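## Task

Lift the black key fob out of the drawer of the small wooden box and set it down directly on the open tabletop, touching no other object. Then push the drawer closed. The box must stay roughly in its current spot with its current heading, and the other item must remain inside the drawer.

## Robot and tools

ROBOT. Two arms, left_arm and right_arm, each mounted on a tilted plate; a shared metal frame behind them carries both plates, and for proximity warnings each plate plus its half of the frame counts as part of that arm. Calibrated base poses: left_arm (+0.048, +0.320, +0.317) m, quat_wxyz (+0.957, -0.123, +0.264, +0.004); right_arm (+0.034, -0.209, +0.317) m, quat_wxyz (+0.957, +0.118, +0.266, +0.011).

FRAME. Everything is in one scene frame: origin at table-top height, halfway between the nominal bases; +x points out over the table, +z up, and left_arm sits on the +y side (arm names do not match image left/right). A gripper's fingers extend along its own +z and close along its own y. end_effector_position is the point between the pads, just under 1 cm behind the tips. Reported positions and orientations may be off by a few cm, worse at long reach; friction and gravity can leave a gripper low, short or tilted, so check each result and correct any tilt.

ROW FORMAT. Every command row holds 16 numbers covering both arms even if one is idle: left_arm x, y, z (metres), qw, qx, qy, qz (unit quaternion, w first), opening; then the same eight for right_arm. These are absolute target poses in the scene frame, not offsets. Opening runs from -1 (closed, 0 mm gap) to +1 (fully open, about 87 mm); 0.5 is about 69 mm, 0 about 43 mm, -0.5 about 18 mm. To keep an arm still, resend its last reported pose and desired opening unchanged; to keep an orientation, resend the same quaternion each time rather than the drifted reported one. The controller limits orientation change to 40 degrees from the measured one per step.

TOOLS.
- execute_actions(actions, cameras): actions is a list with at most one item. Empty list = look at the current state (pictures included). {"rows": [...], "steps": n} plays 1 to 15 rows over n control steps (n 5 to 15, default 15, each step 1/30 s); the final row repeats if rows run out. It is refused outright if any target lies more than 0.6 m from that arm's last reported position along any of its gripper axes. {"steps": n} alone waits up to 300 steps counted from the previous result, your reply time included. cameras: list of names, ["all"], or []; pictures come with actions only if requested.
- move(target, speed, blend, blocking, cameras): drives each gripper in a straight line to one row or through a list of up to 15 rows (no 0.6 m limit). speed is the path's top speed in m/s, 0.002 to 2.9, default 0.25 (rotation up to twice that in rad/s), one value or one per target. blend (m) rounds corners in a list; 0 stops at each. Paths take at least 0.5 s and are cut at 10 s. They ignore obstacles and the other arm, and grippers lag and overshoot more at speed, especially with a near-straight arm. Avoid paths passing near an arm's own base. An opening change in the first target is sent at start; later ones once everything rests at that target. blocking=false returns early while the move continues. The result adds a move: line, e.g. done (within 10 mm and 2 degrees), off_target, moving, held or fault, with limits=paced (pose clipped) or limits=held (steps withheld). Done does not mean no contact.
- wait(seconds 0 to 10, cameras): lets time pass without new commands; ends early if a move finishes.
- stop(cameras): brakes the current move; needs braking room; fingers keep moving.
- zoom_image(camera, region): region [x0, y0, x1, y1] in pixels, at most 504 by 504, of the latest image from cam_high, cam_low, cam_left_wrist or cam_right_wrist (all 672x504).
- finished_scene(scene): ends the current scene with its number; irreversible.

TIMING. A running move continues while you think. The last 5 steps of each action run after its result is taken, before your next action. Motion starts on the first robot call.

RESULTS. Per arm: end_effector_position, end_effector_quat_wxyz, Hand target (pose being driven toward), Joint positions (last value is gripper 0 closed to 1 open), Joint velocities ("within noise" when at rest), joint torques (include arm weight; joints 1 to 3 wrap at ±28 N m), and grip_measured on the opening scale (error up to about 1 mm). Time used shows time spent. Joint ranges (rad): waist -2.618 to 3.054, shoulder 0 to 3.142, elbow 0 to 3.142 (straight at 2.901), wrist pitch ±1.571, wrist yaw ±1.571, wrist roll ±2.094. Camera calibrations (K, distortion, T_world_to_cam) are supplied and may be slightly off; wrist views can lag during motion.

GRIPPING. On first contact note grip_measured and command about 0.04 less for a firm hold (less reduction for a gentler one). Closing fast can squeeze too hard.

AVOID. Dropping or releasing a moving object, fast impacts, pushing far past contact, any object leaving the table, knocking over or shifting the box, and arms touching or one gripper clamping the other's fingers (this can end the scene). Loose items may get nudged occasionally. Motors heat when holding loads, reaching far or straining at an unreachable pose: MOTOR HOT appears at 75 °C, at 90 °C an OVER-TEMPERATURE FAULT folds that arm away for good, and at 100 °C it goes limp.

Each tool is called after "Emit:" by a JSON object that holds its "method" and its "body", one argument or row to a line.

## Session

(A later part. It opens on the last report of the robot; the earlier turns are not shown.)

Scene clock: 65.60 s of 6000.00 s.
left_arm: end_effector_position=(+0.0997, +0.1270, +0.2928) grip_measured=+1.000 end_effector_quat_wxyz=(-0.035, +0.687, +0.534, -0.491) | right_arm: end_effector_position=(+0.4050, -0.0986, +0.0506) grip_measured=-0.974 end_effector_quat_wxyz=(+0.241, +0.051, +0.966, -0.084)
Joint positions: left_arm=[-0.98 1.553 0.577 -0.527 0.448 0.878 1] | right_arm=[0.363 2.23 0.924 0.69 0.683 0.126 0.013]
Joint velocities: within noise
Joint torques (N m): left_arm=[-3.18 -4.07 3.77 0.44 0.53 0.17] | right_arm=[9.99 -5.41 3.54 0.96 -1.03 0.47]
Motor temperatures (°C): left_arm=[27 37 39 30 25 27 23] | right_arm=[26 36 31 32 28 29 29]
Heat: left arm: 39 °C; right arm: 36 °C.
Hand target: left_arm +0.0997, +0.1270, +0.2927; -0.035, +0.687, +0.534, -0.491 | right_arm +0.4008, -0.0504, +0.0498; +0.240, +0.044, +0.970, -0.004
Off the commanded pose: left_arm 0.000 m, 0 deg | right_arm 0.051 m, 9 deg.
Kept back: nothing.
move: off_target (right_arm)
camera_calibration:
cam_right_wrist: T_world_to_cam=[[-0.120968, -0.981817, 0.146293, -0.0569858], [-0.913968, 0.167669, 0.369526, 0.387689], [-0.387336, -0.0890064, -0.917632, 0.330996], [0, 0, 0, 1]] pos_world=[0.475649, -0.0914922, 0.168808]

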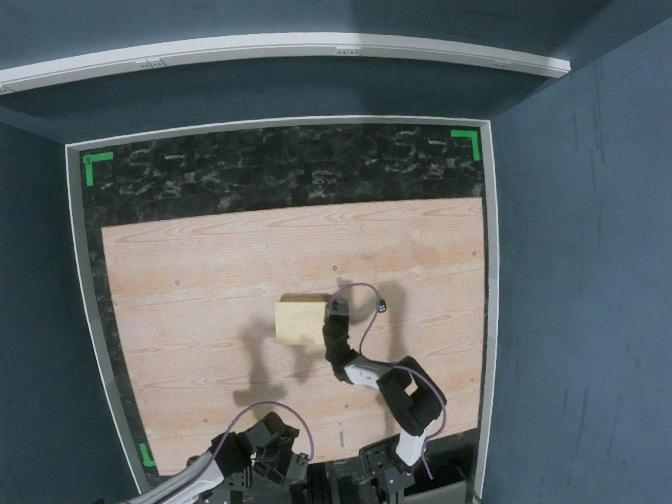

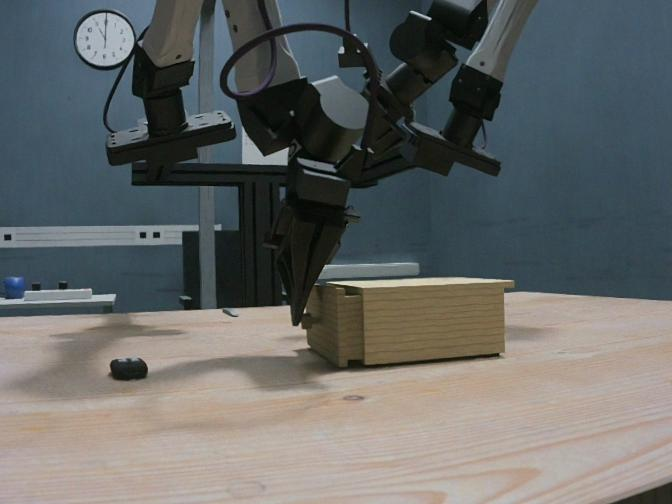

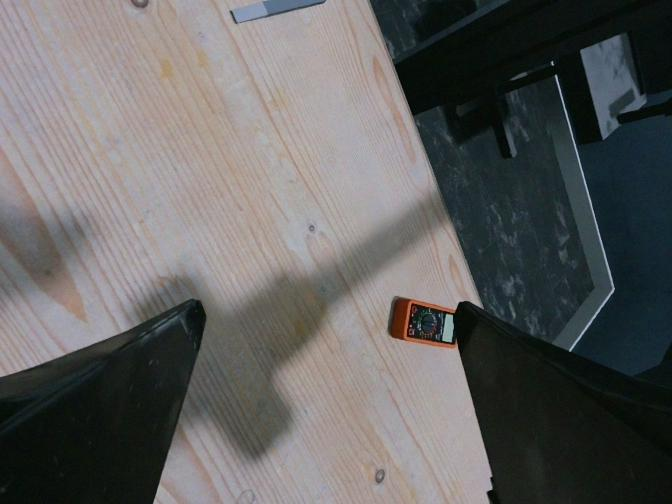

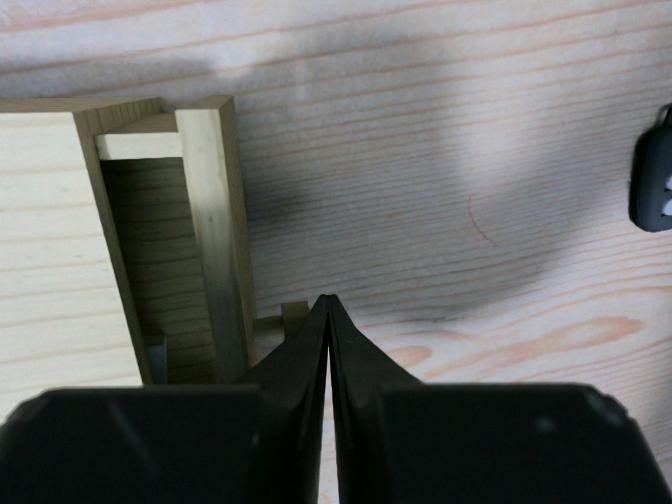

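Emit:
{"method": "move", "body": {
  "target": [
    [0.34, 0.2, 0.17, 0.2418, 0.0254, 0.97, -0.0063, -1.0, 0.404, -0.07, 0.045, 0.2421, 0.0444, 0.9693, -0.0021, -1.0],
    [0.405, 0.17, 0.06, 0.2418, 0.0254, 0.97, -0.0063, -1.0, 0.404, -0.07, 0.045, 0.2421, 0.0444, 0.9693, -0.0021, -1.0]
  ],
  "speed": [0.6, 0.25],
  "blend": [0.02, 0]
}}

Emit:
{"method": "zoom_image", "body": {
  "camera": "cam_high",
  "region": [210, 270, 390, 390]
}}

Emit:
{"method": "zoom_image", "body": {
  "camera": "cam_low",
  "region": [200, 150, 672, 400]
}}

Scene clock: 70.23 s of 6000.00 s.
left_arm: end_effector_position=(+0.4026, +0.1698, +0.0641) grip_measured=-0.993 end_effector_quat_wxyz=(+0.240, +0.025, +0.971, -0.003) | right_arm: end_effector_position=(+0.4011, -0.0844, +0.0475) grip_measured=-0.974 end_effector_quat_wxyz=(+0.235, +0.042, +0.970, -0.040)
Joint positions: left_arm=[-0.443 2.206 0.854 0.728 -0.528 -0.034 0.003] | right_arm=[0.36 2.23 0.913 0.696 0.588 0.13 0.013]
Joint velocities: within noise
Joint torques (N m): left_arm=[-3.66 -7.34 2.43 1.64 0.12 0.23] | right_arm=[4.92 -6.63 1.62 1.26 -0.62 -0.02]
Motor temperatures (°C): left_arm=[27 38 39 30 25 27 23] | right_arm=[27 36 31 32 28 29 29]
Heat: left arm: 39 °C; right arm: 36 °C.
Hand target: left_arm +0.4050, +0.1700, +0.0602; +0.242, +0.025, +0.970, -0.006 | right_arm +0.4036, -0.0704, +0.0459; +0.241, +0.044, +0.969, -0.003
Off the commanded pose: left_arm 0.005 m, 0 deg | right_arm 0.015 m, 4 deg.
Kept back: nothing.
move: off_target (right_arm)
camera_calibration:
cam_left_wrist: T_world_to_cam=[[-0.0473836, -0.998705, -0.0185426, 0.187878], [-0.933294, 0.0376494, 0.357133, 0.371032], [-0.355973, 0.034228, -0.933869, 0.338249], [0, 0, 0, 1]] pos_world=[0.475592, 0.162088, 0.186856]
cam_right_wrist: T_world_to_cam=[[-0.0819237, -0.994516, 0.0650129, -0.0558466], [-0.914897, 0.100917, 0.390871, 0.376661], [-0.395288, -0.0274585, -0.918147, 0.336277], [0, 0, 0, 1]] pos_world=[0.472957, -0.0843182, 0.165156]

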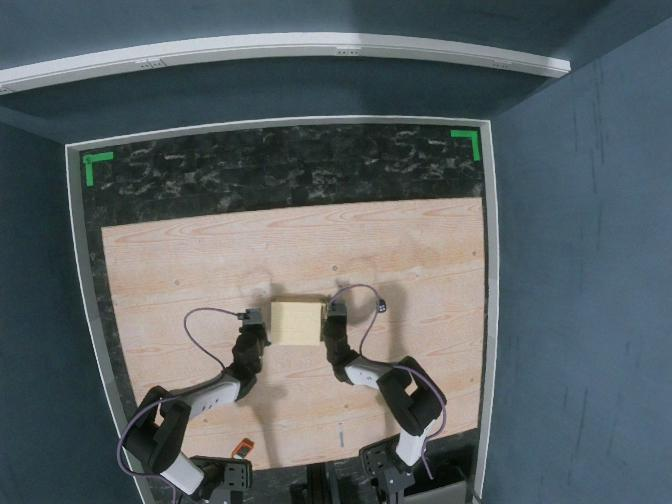

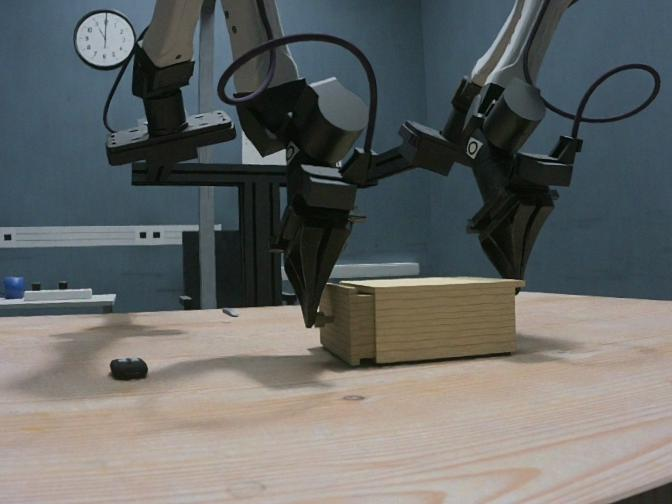

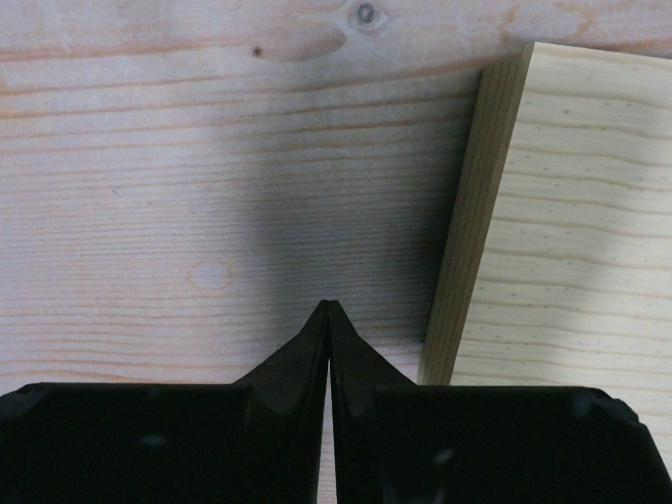

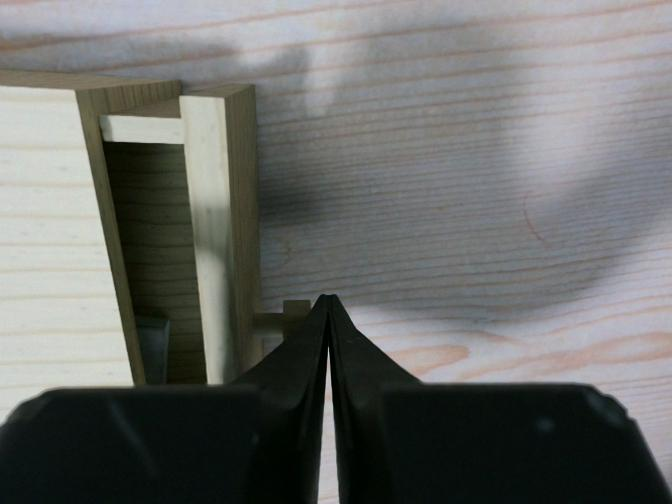

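Scaled by 2.800 from the camera's 672x504 image, which has a finer 960x720 frame.

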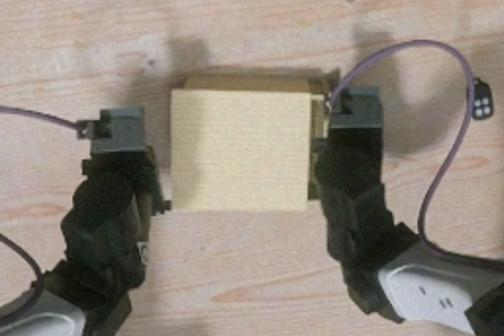

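Scaled by 1.068 from the camera's 672x504 image, which has a finer 960x720 frame.

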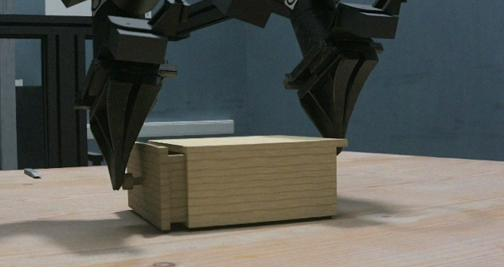

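Emit:
{"method": "move", "body": {
  "target": [0.405, 0.068, 0.058, 0.2418, 0.0254, 0.97, -0.0063, -1.0, 0.404, -0.02, 0.043, 0.2421, 0.0444, 0.9693, -0.0021, -1.0],
  "speed": 0.09
}}

Emit:
{"method": "zoom_image", "body": {
  "camera": "cam_high",
  "region": [210, 270, 390, 390]
}}

Emit:
{"method": "zoom_image", "body": {
  "camera": "cam_low",
  "region": [220, 200, 620, 400]
}}

Scene clock: 72.83 s of 6000.00 s.
left_arm: end_effector_position=(+0.4125, +0.1367, +0.0694) grip_measured=-0.993 end_effector_quat_wxyz=(+0.243, +0.022, +0.963, +0.115) | right_arm: end_effector_position=(+0.4028, -0.0660, +0.0468) grip_measured=-0.974 end_effector_quat_wxyz=(+0.237, +0.046, +0.967, -0.076)
Joint positions: left_arm=[-0.599 2.336 1.1 0.51 -0.881 -0.124 0.003] | right_arm=[0.429 2.287 0.999 0.632 0.717 0.175 0.013]
Joint velocities: within noise
Joint torques (N m): left_arm=[-11.19 -6.54 4.3 1.51 1.55 -0.61] | right_arm=[9.81 -5.68 4.3 1.06 -0.92 0.36]
Motor temperatures (°C): left_arm=[27 38 38 30 25 27 23] | right_arm=[27 36 31 32 28 29 29]
Heat: left arm: 38 °C; right arm: 36 °C.
Hand target: left_arm +0.3996, +0.0734, +0.0680; +0.239, +0.027, +0.971, -0.001 | right_arm +0.4016, -0.0221, +0.0472; +0.240, +0.044, +0.970, -0.004
Off the commanded pose: left_arm 0.070 m, 14 deg | right_arm 0.046 m, 9 deg.
Kept back: nothing.
move: off_target (left_arm, right_arm)
camera_calibration:
cam_left_wrist: T_world_to_cam=[[0.0170978, -0.969677, -0.243791, 0.140494], [-0.936898, -0.100691, 0.334788, 0.401736], [-0.349184, 0.222684, -0.91021, 0.317624], [0, 0, 0, 1]] pos_world=[0.484892, 0.105955, 0.18886]
cam_right_wrist: T_world_to_cam=[[-0.10654, -0.985288, 0.133631, -0.0301392], [-0.91295, 0.150179, 0.379432, 0.379656], [-0.393918, -0.0815736, -0.915519, 0.332572], [0, 0, 0, 1]] pos_world=[0.474402, -0.0595828, 0.16445]

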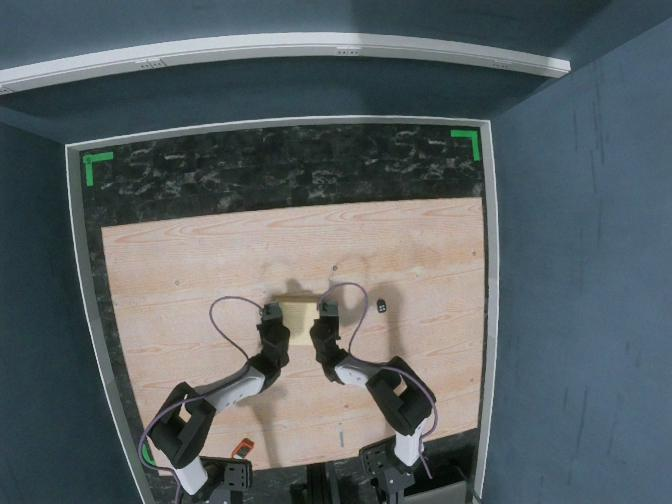

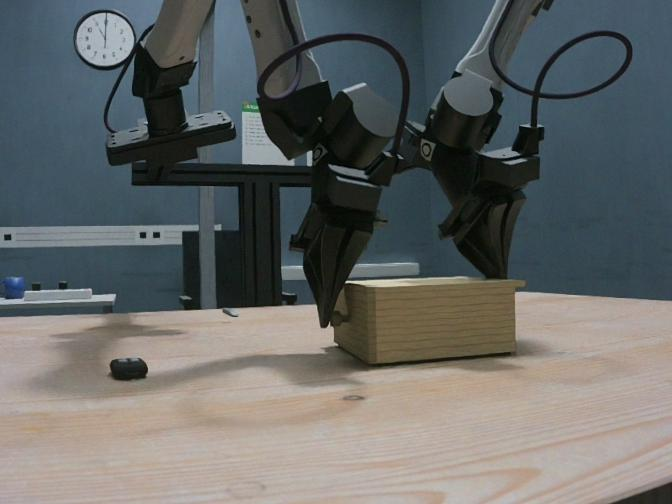

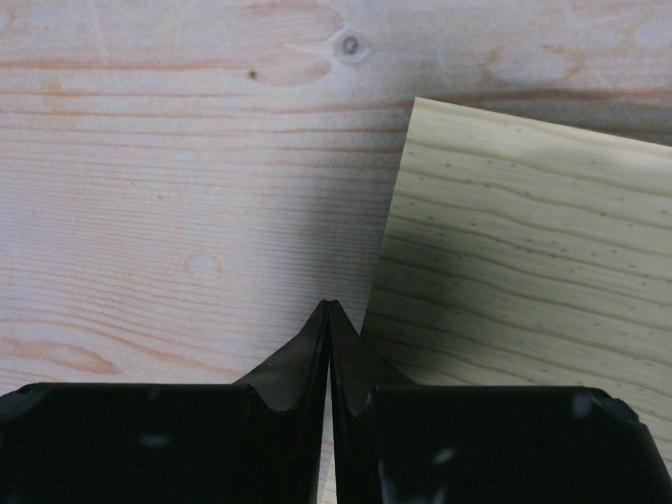

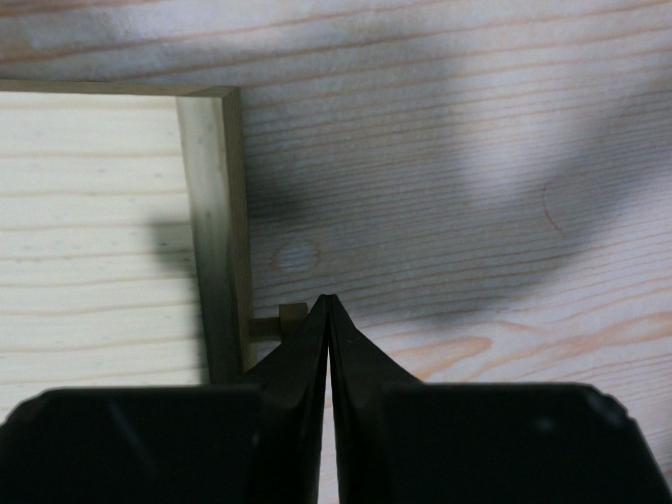

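Scaled by 2.800 from the camera's 672x504 image, which has a finer 960x720 frame.

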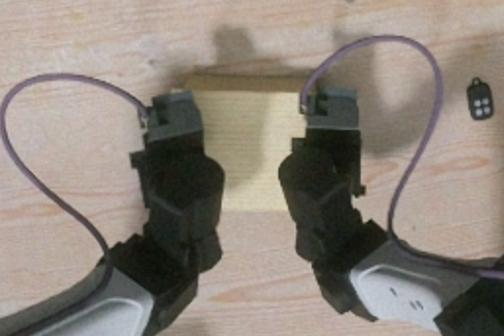

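Scaled by 1.260 from the camera's 672x504 image, which has a finer 960x720 frame.

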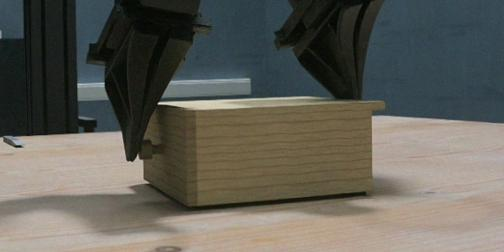

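Emit:
{"method": "move", "body": {
  "target": [0.403, 0.064, 0.056, 0.2418, 0.0254, 0.97, -0.0063, -1.0, 0.404, -0.09, 0.044, 0.2421, 0.0444, 0.9693, -0.0021, -1.0],
  "speed": 0.08
}}

Emit:
{"method": "zoom_image", "body": {
  "camera": "cam_high",
  "region": [210, 270, 390, 390]
}}

Emit:
{"method": "zoom_image", "body": {
  "camera": "cam_low",
  "region": [220, 200, 620, 400]
}}

Scene clock: 74.93 s of 6000.00 s.
left_arm: end_effector_position=(+0.4086, +0.1226, +0.0711) grip_measured=-0.993 end_effector_quat_wxyz=(+0.244, +0.023, +0.964, +0.104) | right_arm: end_effector_position=(+0.3848, -0.0867, +0.0319) grip_measured=-0.974 end_effector_quat_wxyz=(+0.217, +0.033, +0.976, -0.008)
Joint positions: left_arm=[-0.627 2.348 1.113 0.496 -0.88 -0.149 0.003] | right_arm=[0.317 2.262 0.88 0.741 0.485 0.114 0.013]
Joint velocities: within noise
Joint torques (N m): left_arm=[-9.39 -5.94 4.93 1.65 1.47 -0.46] | right_arm=[3.74 -10.66 0.61 1.17 -0.04 -0.2]
Motor temperatures (°C): left_arm=[28 39 38 30 26 27 23] | right_arm=[27 36 31 32 28 29 29]
Heat: left arm: 39 °C; right arm: 36 °C.
Hand target: left_arm +0.3987, +0.0685, +0.0650; +0.239, +0.027, +0.971, -0.001 | right_arm +0.4037, -0.0901, +0.0438; +0.242, +0.044, +0.969, -0.003
Off the commanded pose: left_arm 0.061 m, 13 deg | right_arm 0.023 m, 3 deg.
Kept back: nothing.
move: off_target (left_arm, right_arm)
camera_calibration:
cam_left_wrist: T_world_to_cam=[[0.00905067, -0.974755, -0.223093, 0.129746], [-0.938205, -0.0854656, 0.335361, 0.39461], [-0.345962, 0.206271, -0.915294, 0.322073], [0, 0, 0, 1]] pos_world=[0.480476, 0.0937619, 0.1914]
cam_right_wrist: T_world_to_cam=[[-0.0491383, -0.998758, 0.00829878, -0.06969], [-0.90334, 0.0479854, 0.426232, 0.35791], [-0.426101, 0.0134477, -0.904576, 0.330458], [0, 0, 0, 1]] pos_world=[0.460698, -0.0912218, 0.14695]

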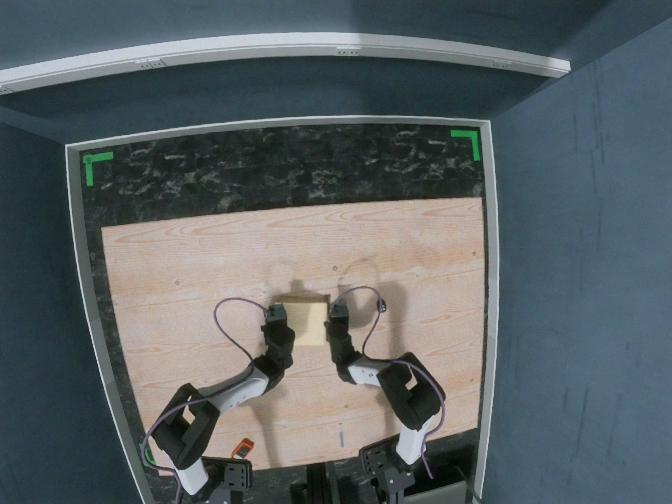

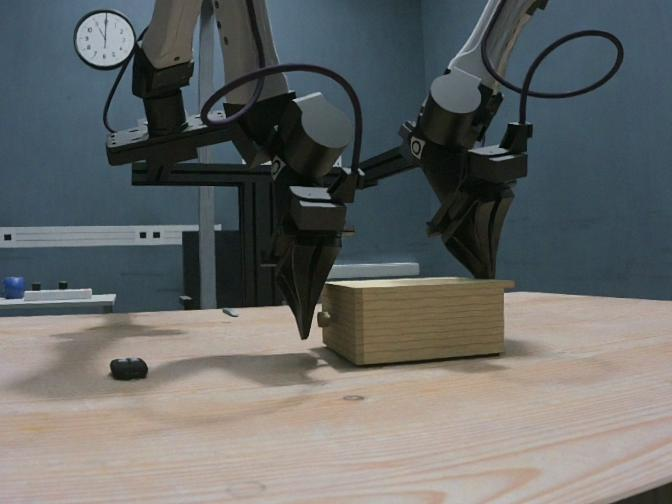

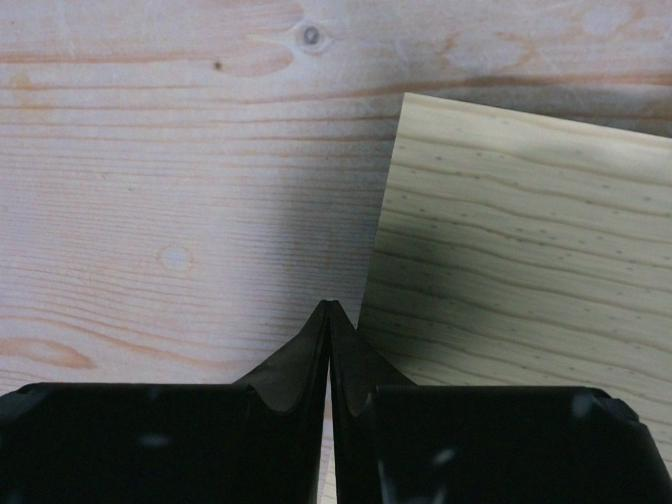

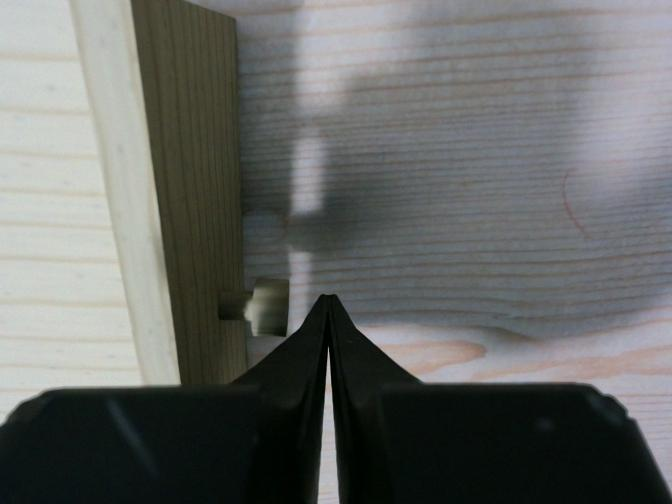

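Scaled by 2.800 from the camera's 672x504 image, which has a finer 960x720 frame.

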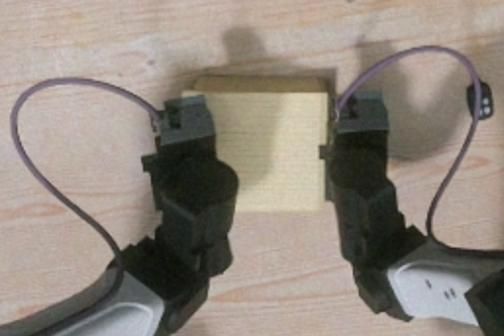

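Scaled by 1.260 from the camera's 672x504 image, which has a finer 960x720 frame.

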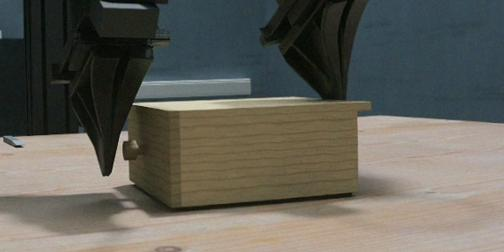

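Emit:
{"method": "move", "body": {
  "target": [
    [0.403, 0.052, 0.056, 0.2418, 0.0254, 0.97, -0.0063, -1.0, 0.404, -0.115, 0.07, 0.2421, 0.0444, 0.9693, -0.0021, -1.0],
    [0.403, 0.052, 0.056, 0.2418, 0.0254, 0.97, -0.0063, -1.0, 0.38, -0.15, 0.11, 0.2421, 0.0444, 0.9693, -0.0021, -1.0],
    [0.4, 0.155, 0.07, 0.2418, 0.0254, 0.97, -0.0063, -1.0, 0.37, -0.17, 0.14, 0.2421, 0.0444, 0.9693, -0.0021, -1.0],
    [0.37, 0.2, 0.15, 0.2418, 0.0254, 0.97, -0.0063, -1.0, 0.34, -0.19, 0.16, 0.2421, 0.0444, 0.9693, -0.0021, -1.0]
  ],
  "speed": [0.08, 0.15, 0.25, 0.3],
  "blend": [0, 0, 0.02, 0]
}}

Emit:
{"method": "zoom_image", "body": {
  "camera": "cam_high",
  "region": [230, 270, 400, 370]
}}

Emit:
{"method": "zoom_image", "body": {
  "camera": "cam_low",
  "region": [80, 240, 560, 400]
}}

Scene clock: 79.83 s of 6000.00 s.
left_arm: end_effector_position=(+0.3720, +0.2033, +0.1475) grip_measured=-0.993 end_effector_quat_wxyz=(+0.243, +0.020, +0.970, +0.002) | right_arm: end_effector_position=(+0.3349, -0.1866, +0.1544) grip_measured=-0.974 end_effector_quat_wxyz=(+0.232, +0.042, +0.972, -0.003)
Joint positions: left_arm=[-0.508 1.797 0.575 0.581 -0.593 -0.083 0.003] | right_arm=[0.169 1.508 0.36 0.577 0.358 0.028 0.013]
Joint velocities: within noise
Joint torques (N m): left_arm=[-4.16 -7.71 2.04 1.36 0.09 0.16] | right_arm=[1.05 -7.3 2.06 0.95 -0.09 -0.26]
Motor temperatures (°C): left_arm=[29 40 38 31 26 28 23] | right_arm=[27 37 31 32 28 29 29]
Heat: left arm: 40 °C; right arm: 37 °C.
Hand target: left_arm +0.3699, +0.2000, +0.1499; +0.242, +0.026, +0.970, -0.006 | right_arm +0.3400, -0.1900, +0.1598; +0.242, +0.044, +0.969, -0.002
Off the commanded pose: left_arm 0.005 m, 1 deg | right_arm 0.008 m, 1 deg.
Kept back: nothing.
move: done
camera_calibration:
cam_left_wrist: T_world_to_cam=[[-0.0338472, -0.999099, -0.0255901, 0.217577], [-0.936546, 0.0227685, 0.349804, 0.316854], [-0.348907, 0.0358062, -0.936473, 0.401526], [0, 0, 0, 1]] pos_world=[0.444207, 0.19579, 0.270749]
cam_right_wrist: T_world_to_cam=[[-0.0637585, -0.997948, -0.00581256, -0.165705], [-0.915096, 0.0561393, 0.39931, 0.27498], [-0.398164, 0.0307784, -0.916798, 0.417042], [0, 0, 0, 1]] pos_world=[0.407119, -0.193638, 0.271578]

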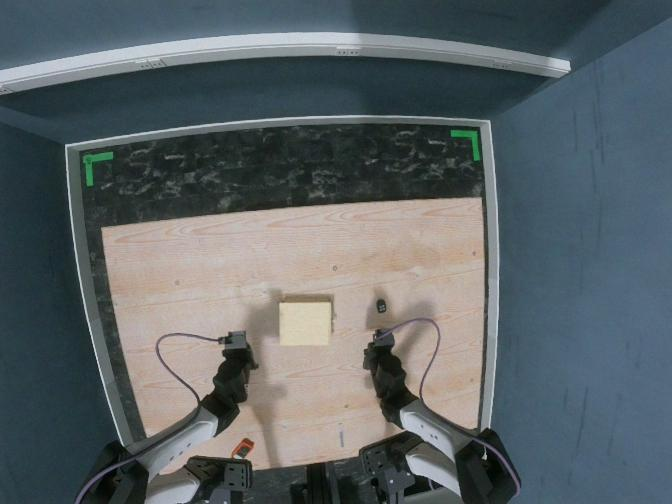

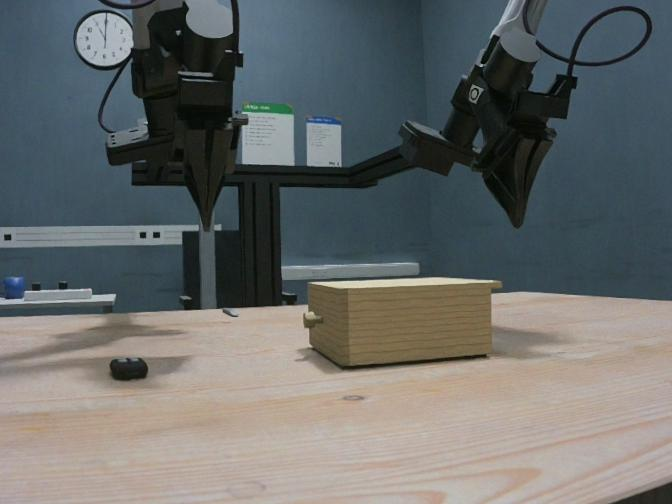

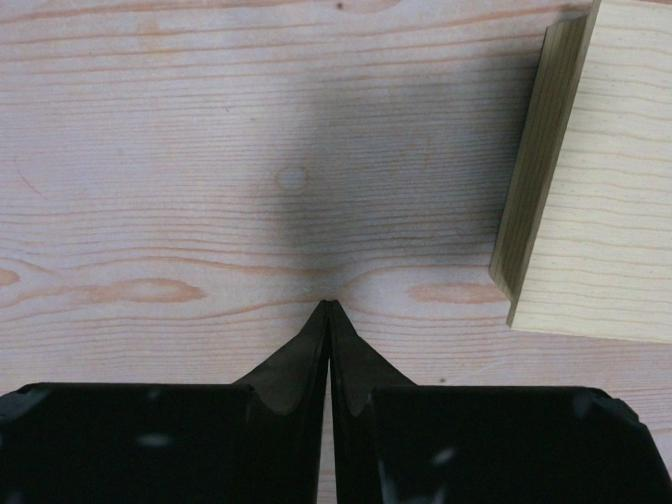

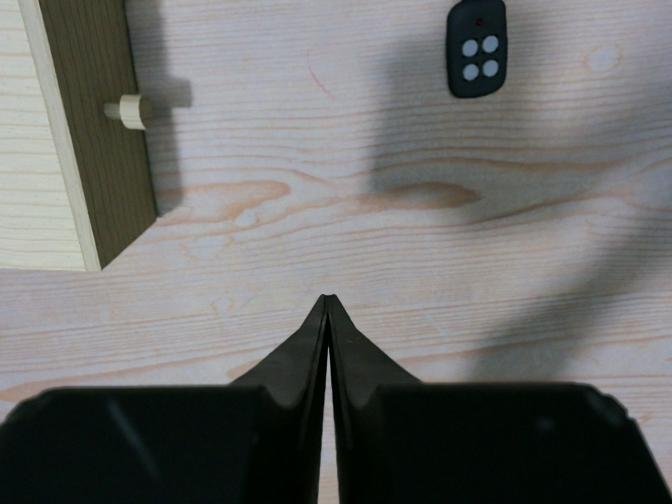

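Scaled by 2.965 from the camera's 672x504 image, which has a finer 960x720 frame.

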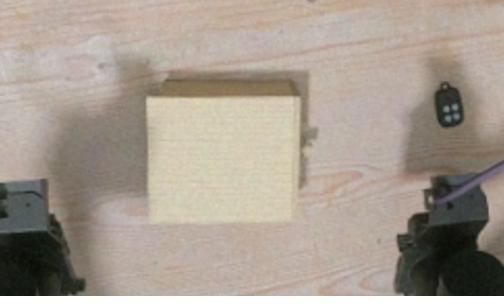

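Scaled by 1.050 from the camera's 672x504 image, which has a finer 960x720 frame.

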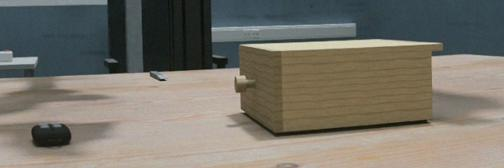

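Emit:
{"method": "zoom_image", "body": {
  "camera": "cam_low",
  "region": [290, 265, 420, 380]
}}

Emit:
{"method": "zoom_image", "body": {
  "camera": "cam_right_wrist",
  "region": [0, 0, 220, 290]
}}

Scaled by 3.877 from the camera's 672x504 image, which has a finer 960x720 frame.

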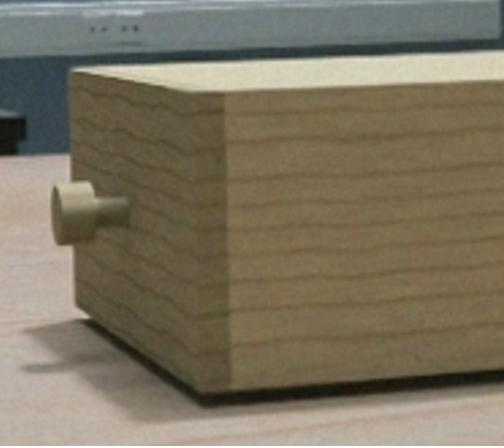

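Scaled by 1.738 from the camera's 672x504 image, which has a finer 960x720 frame.

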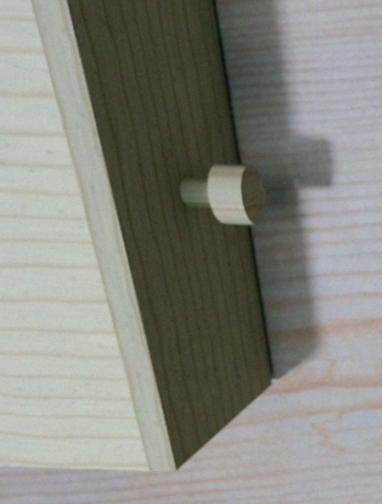

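Emit:
{"method": "finished_scene", "body": {
  "scene": 1
}}

The scene is finished: the task was done.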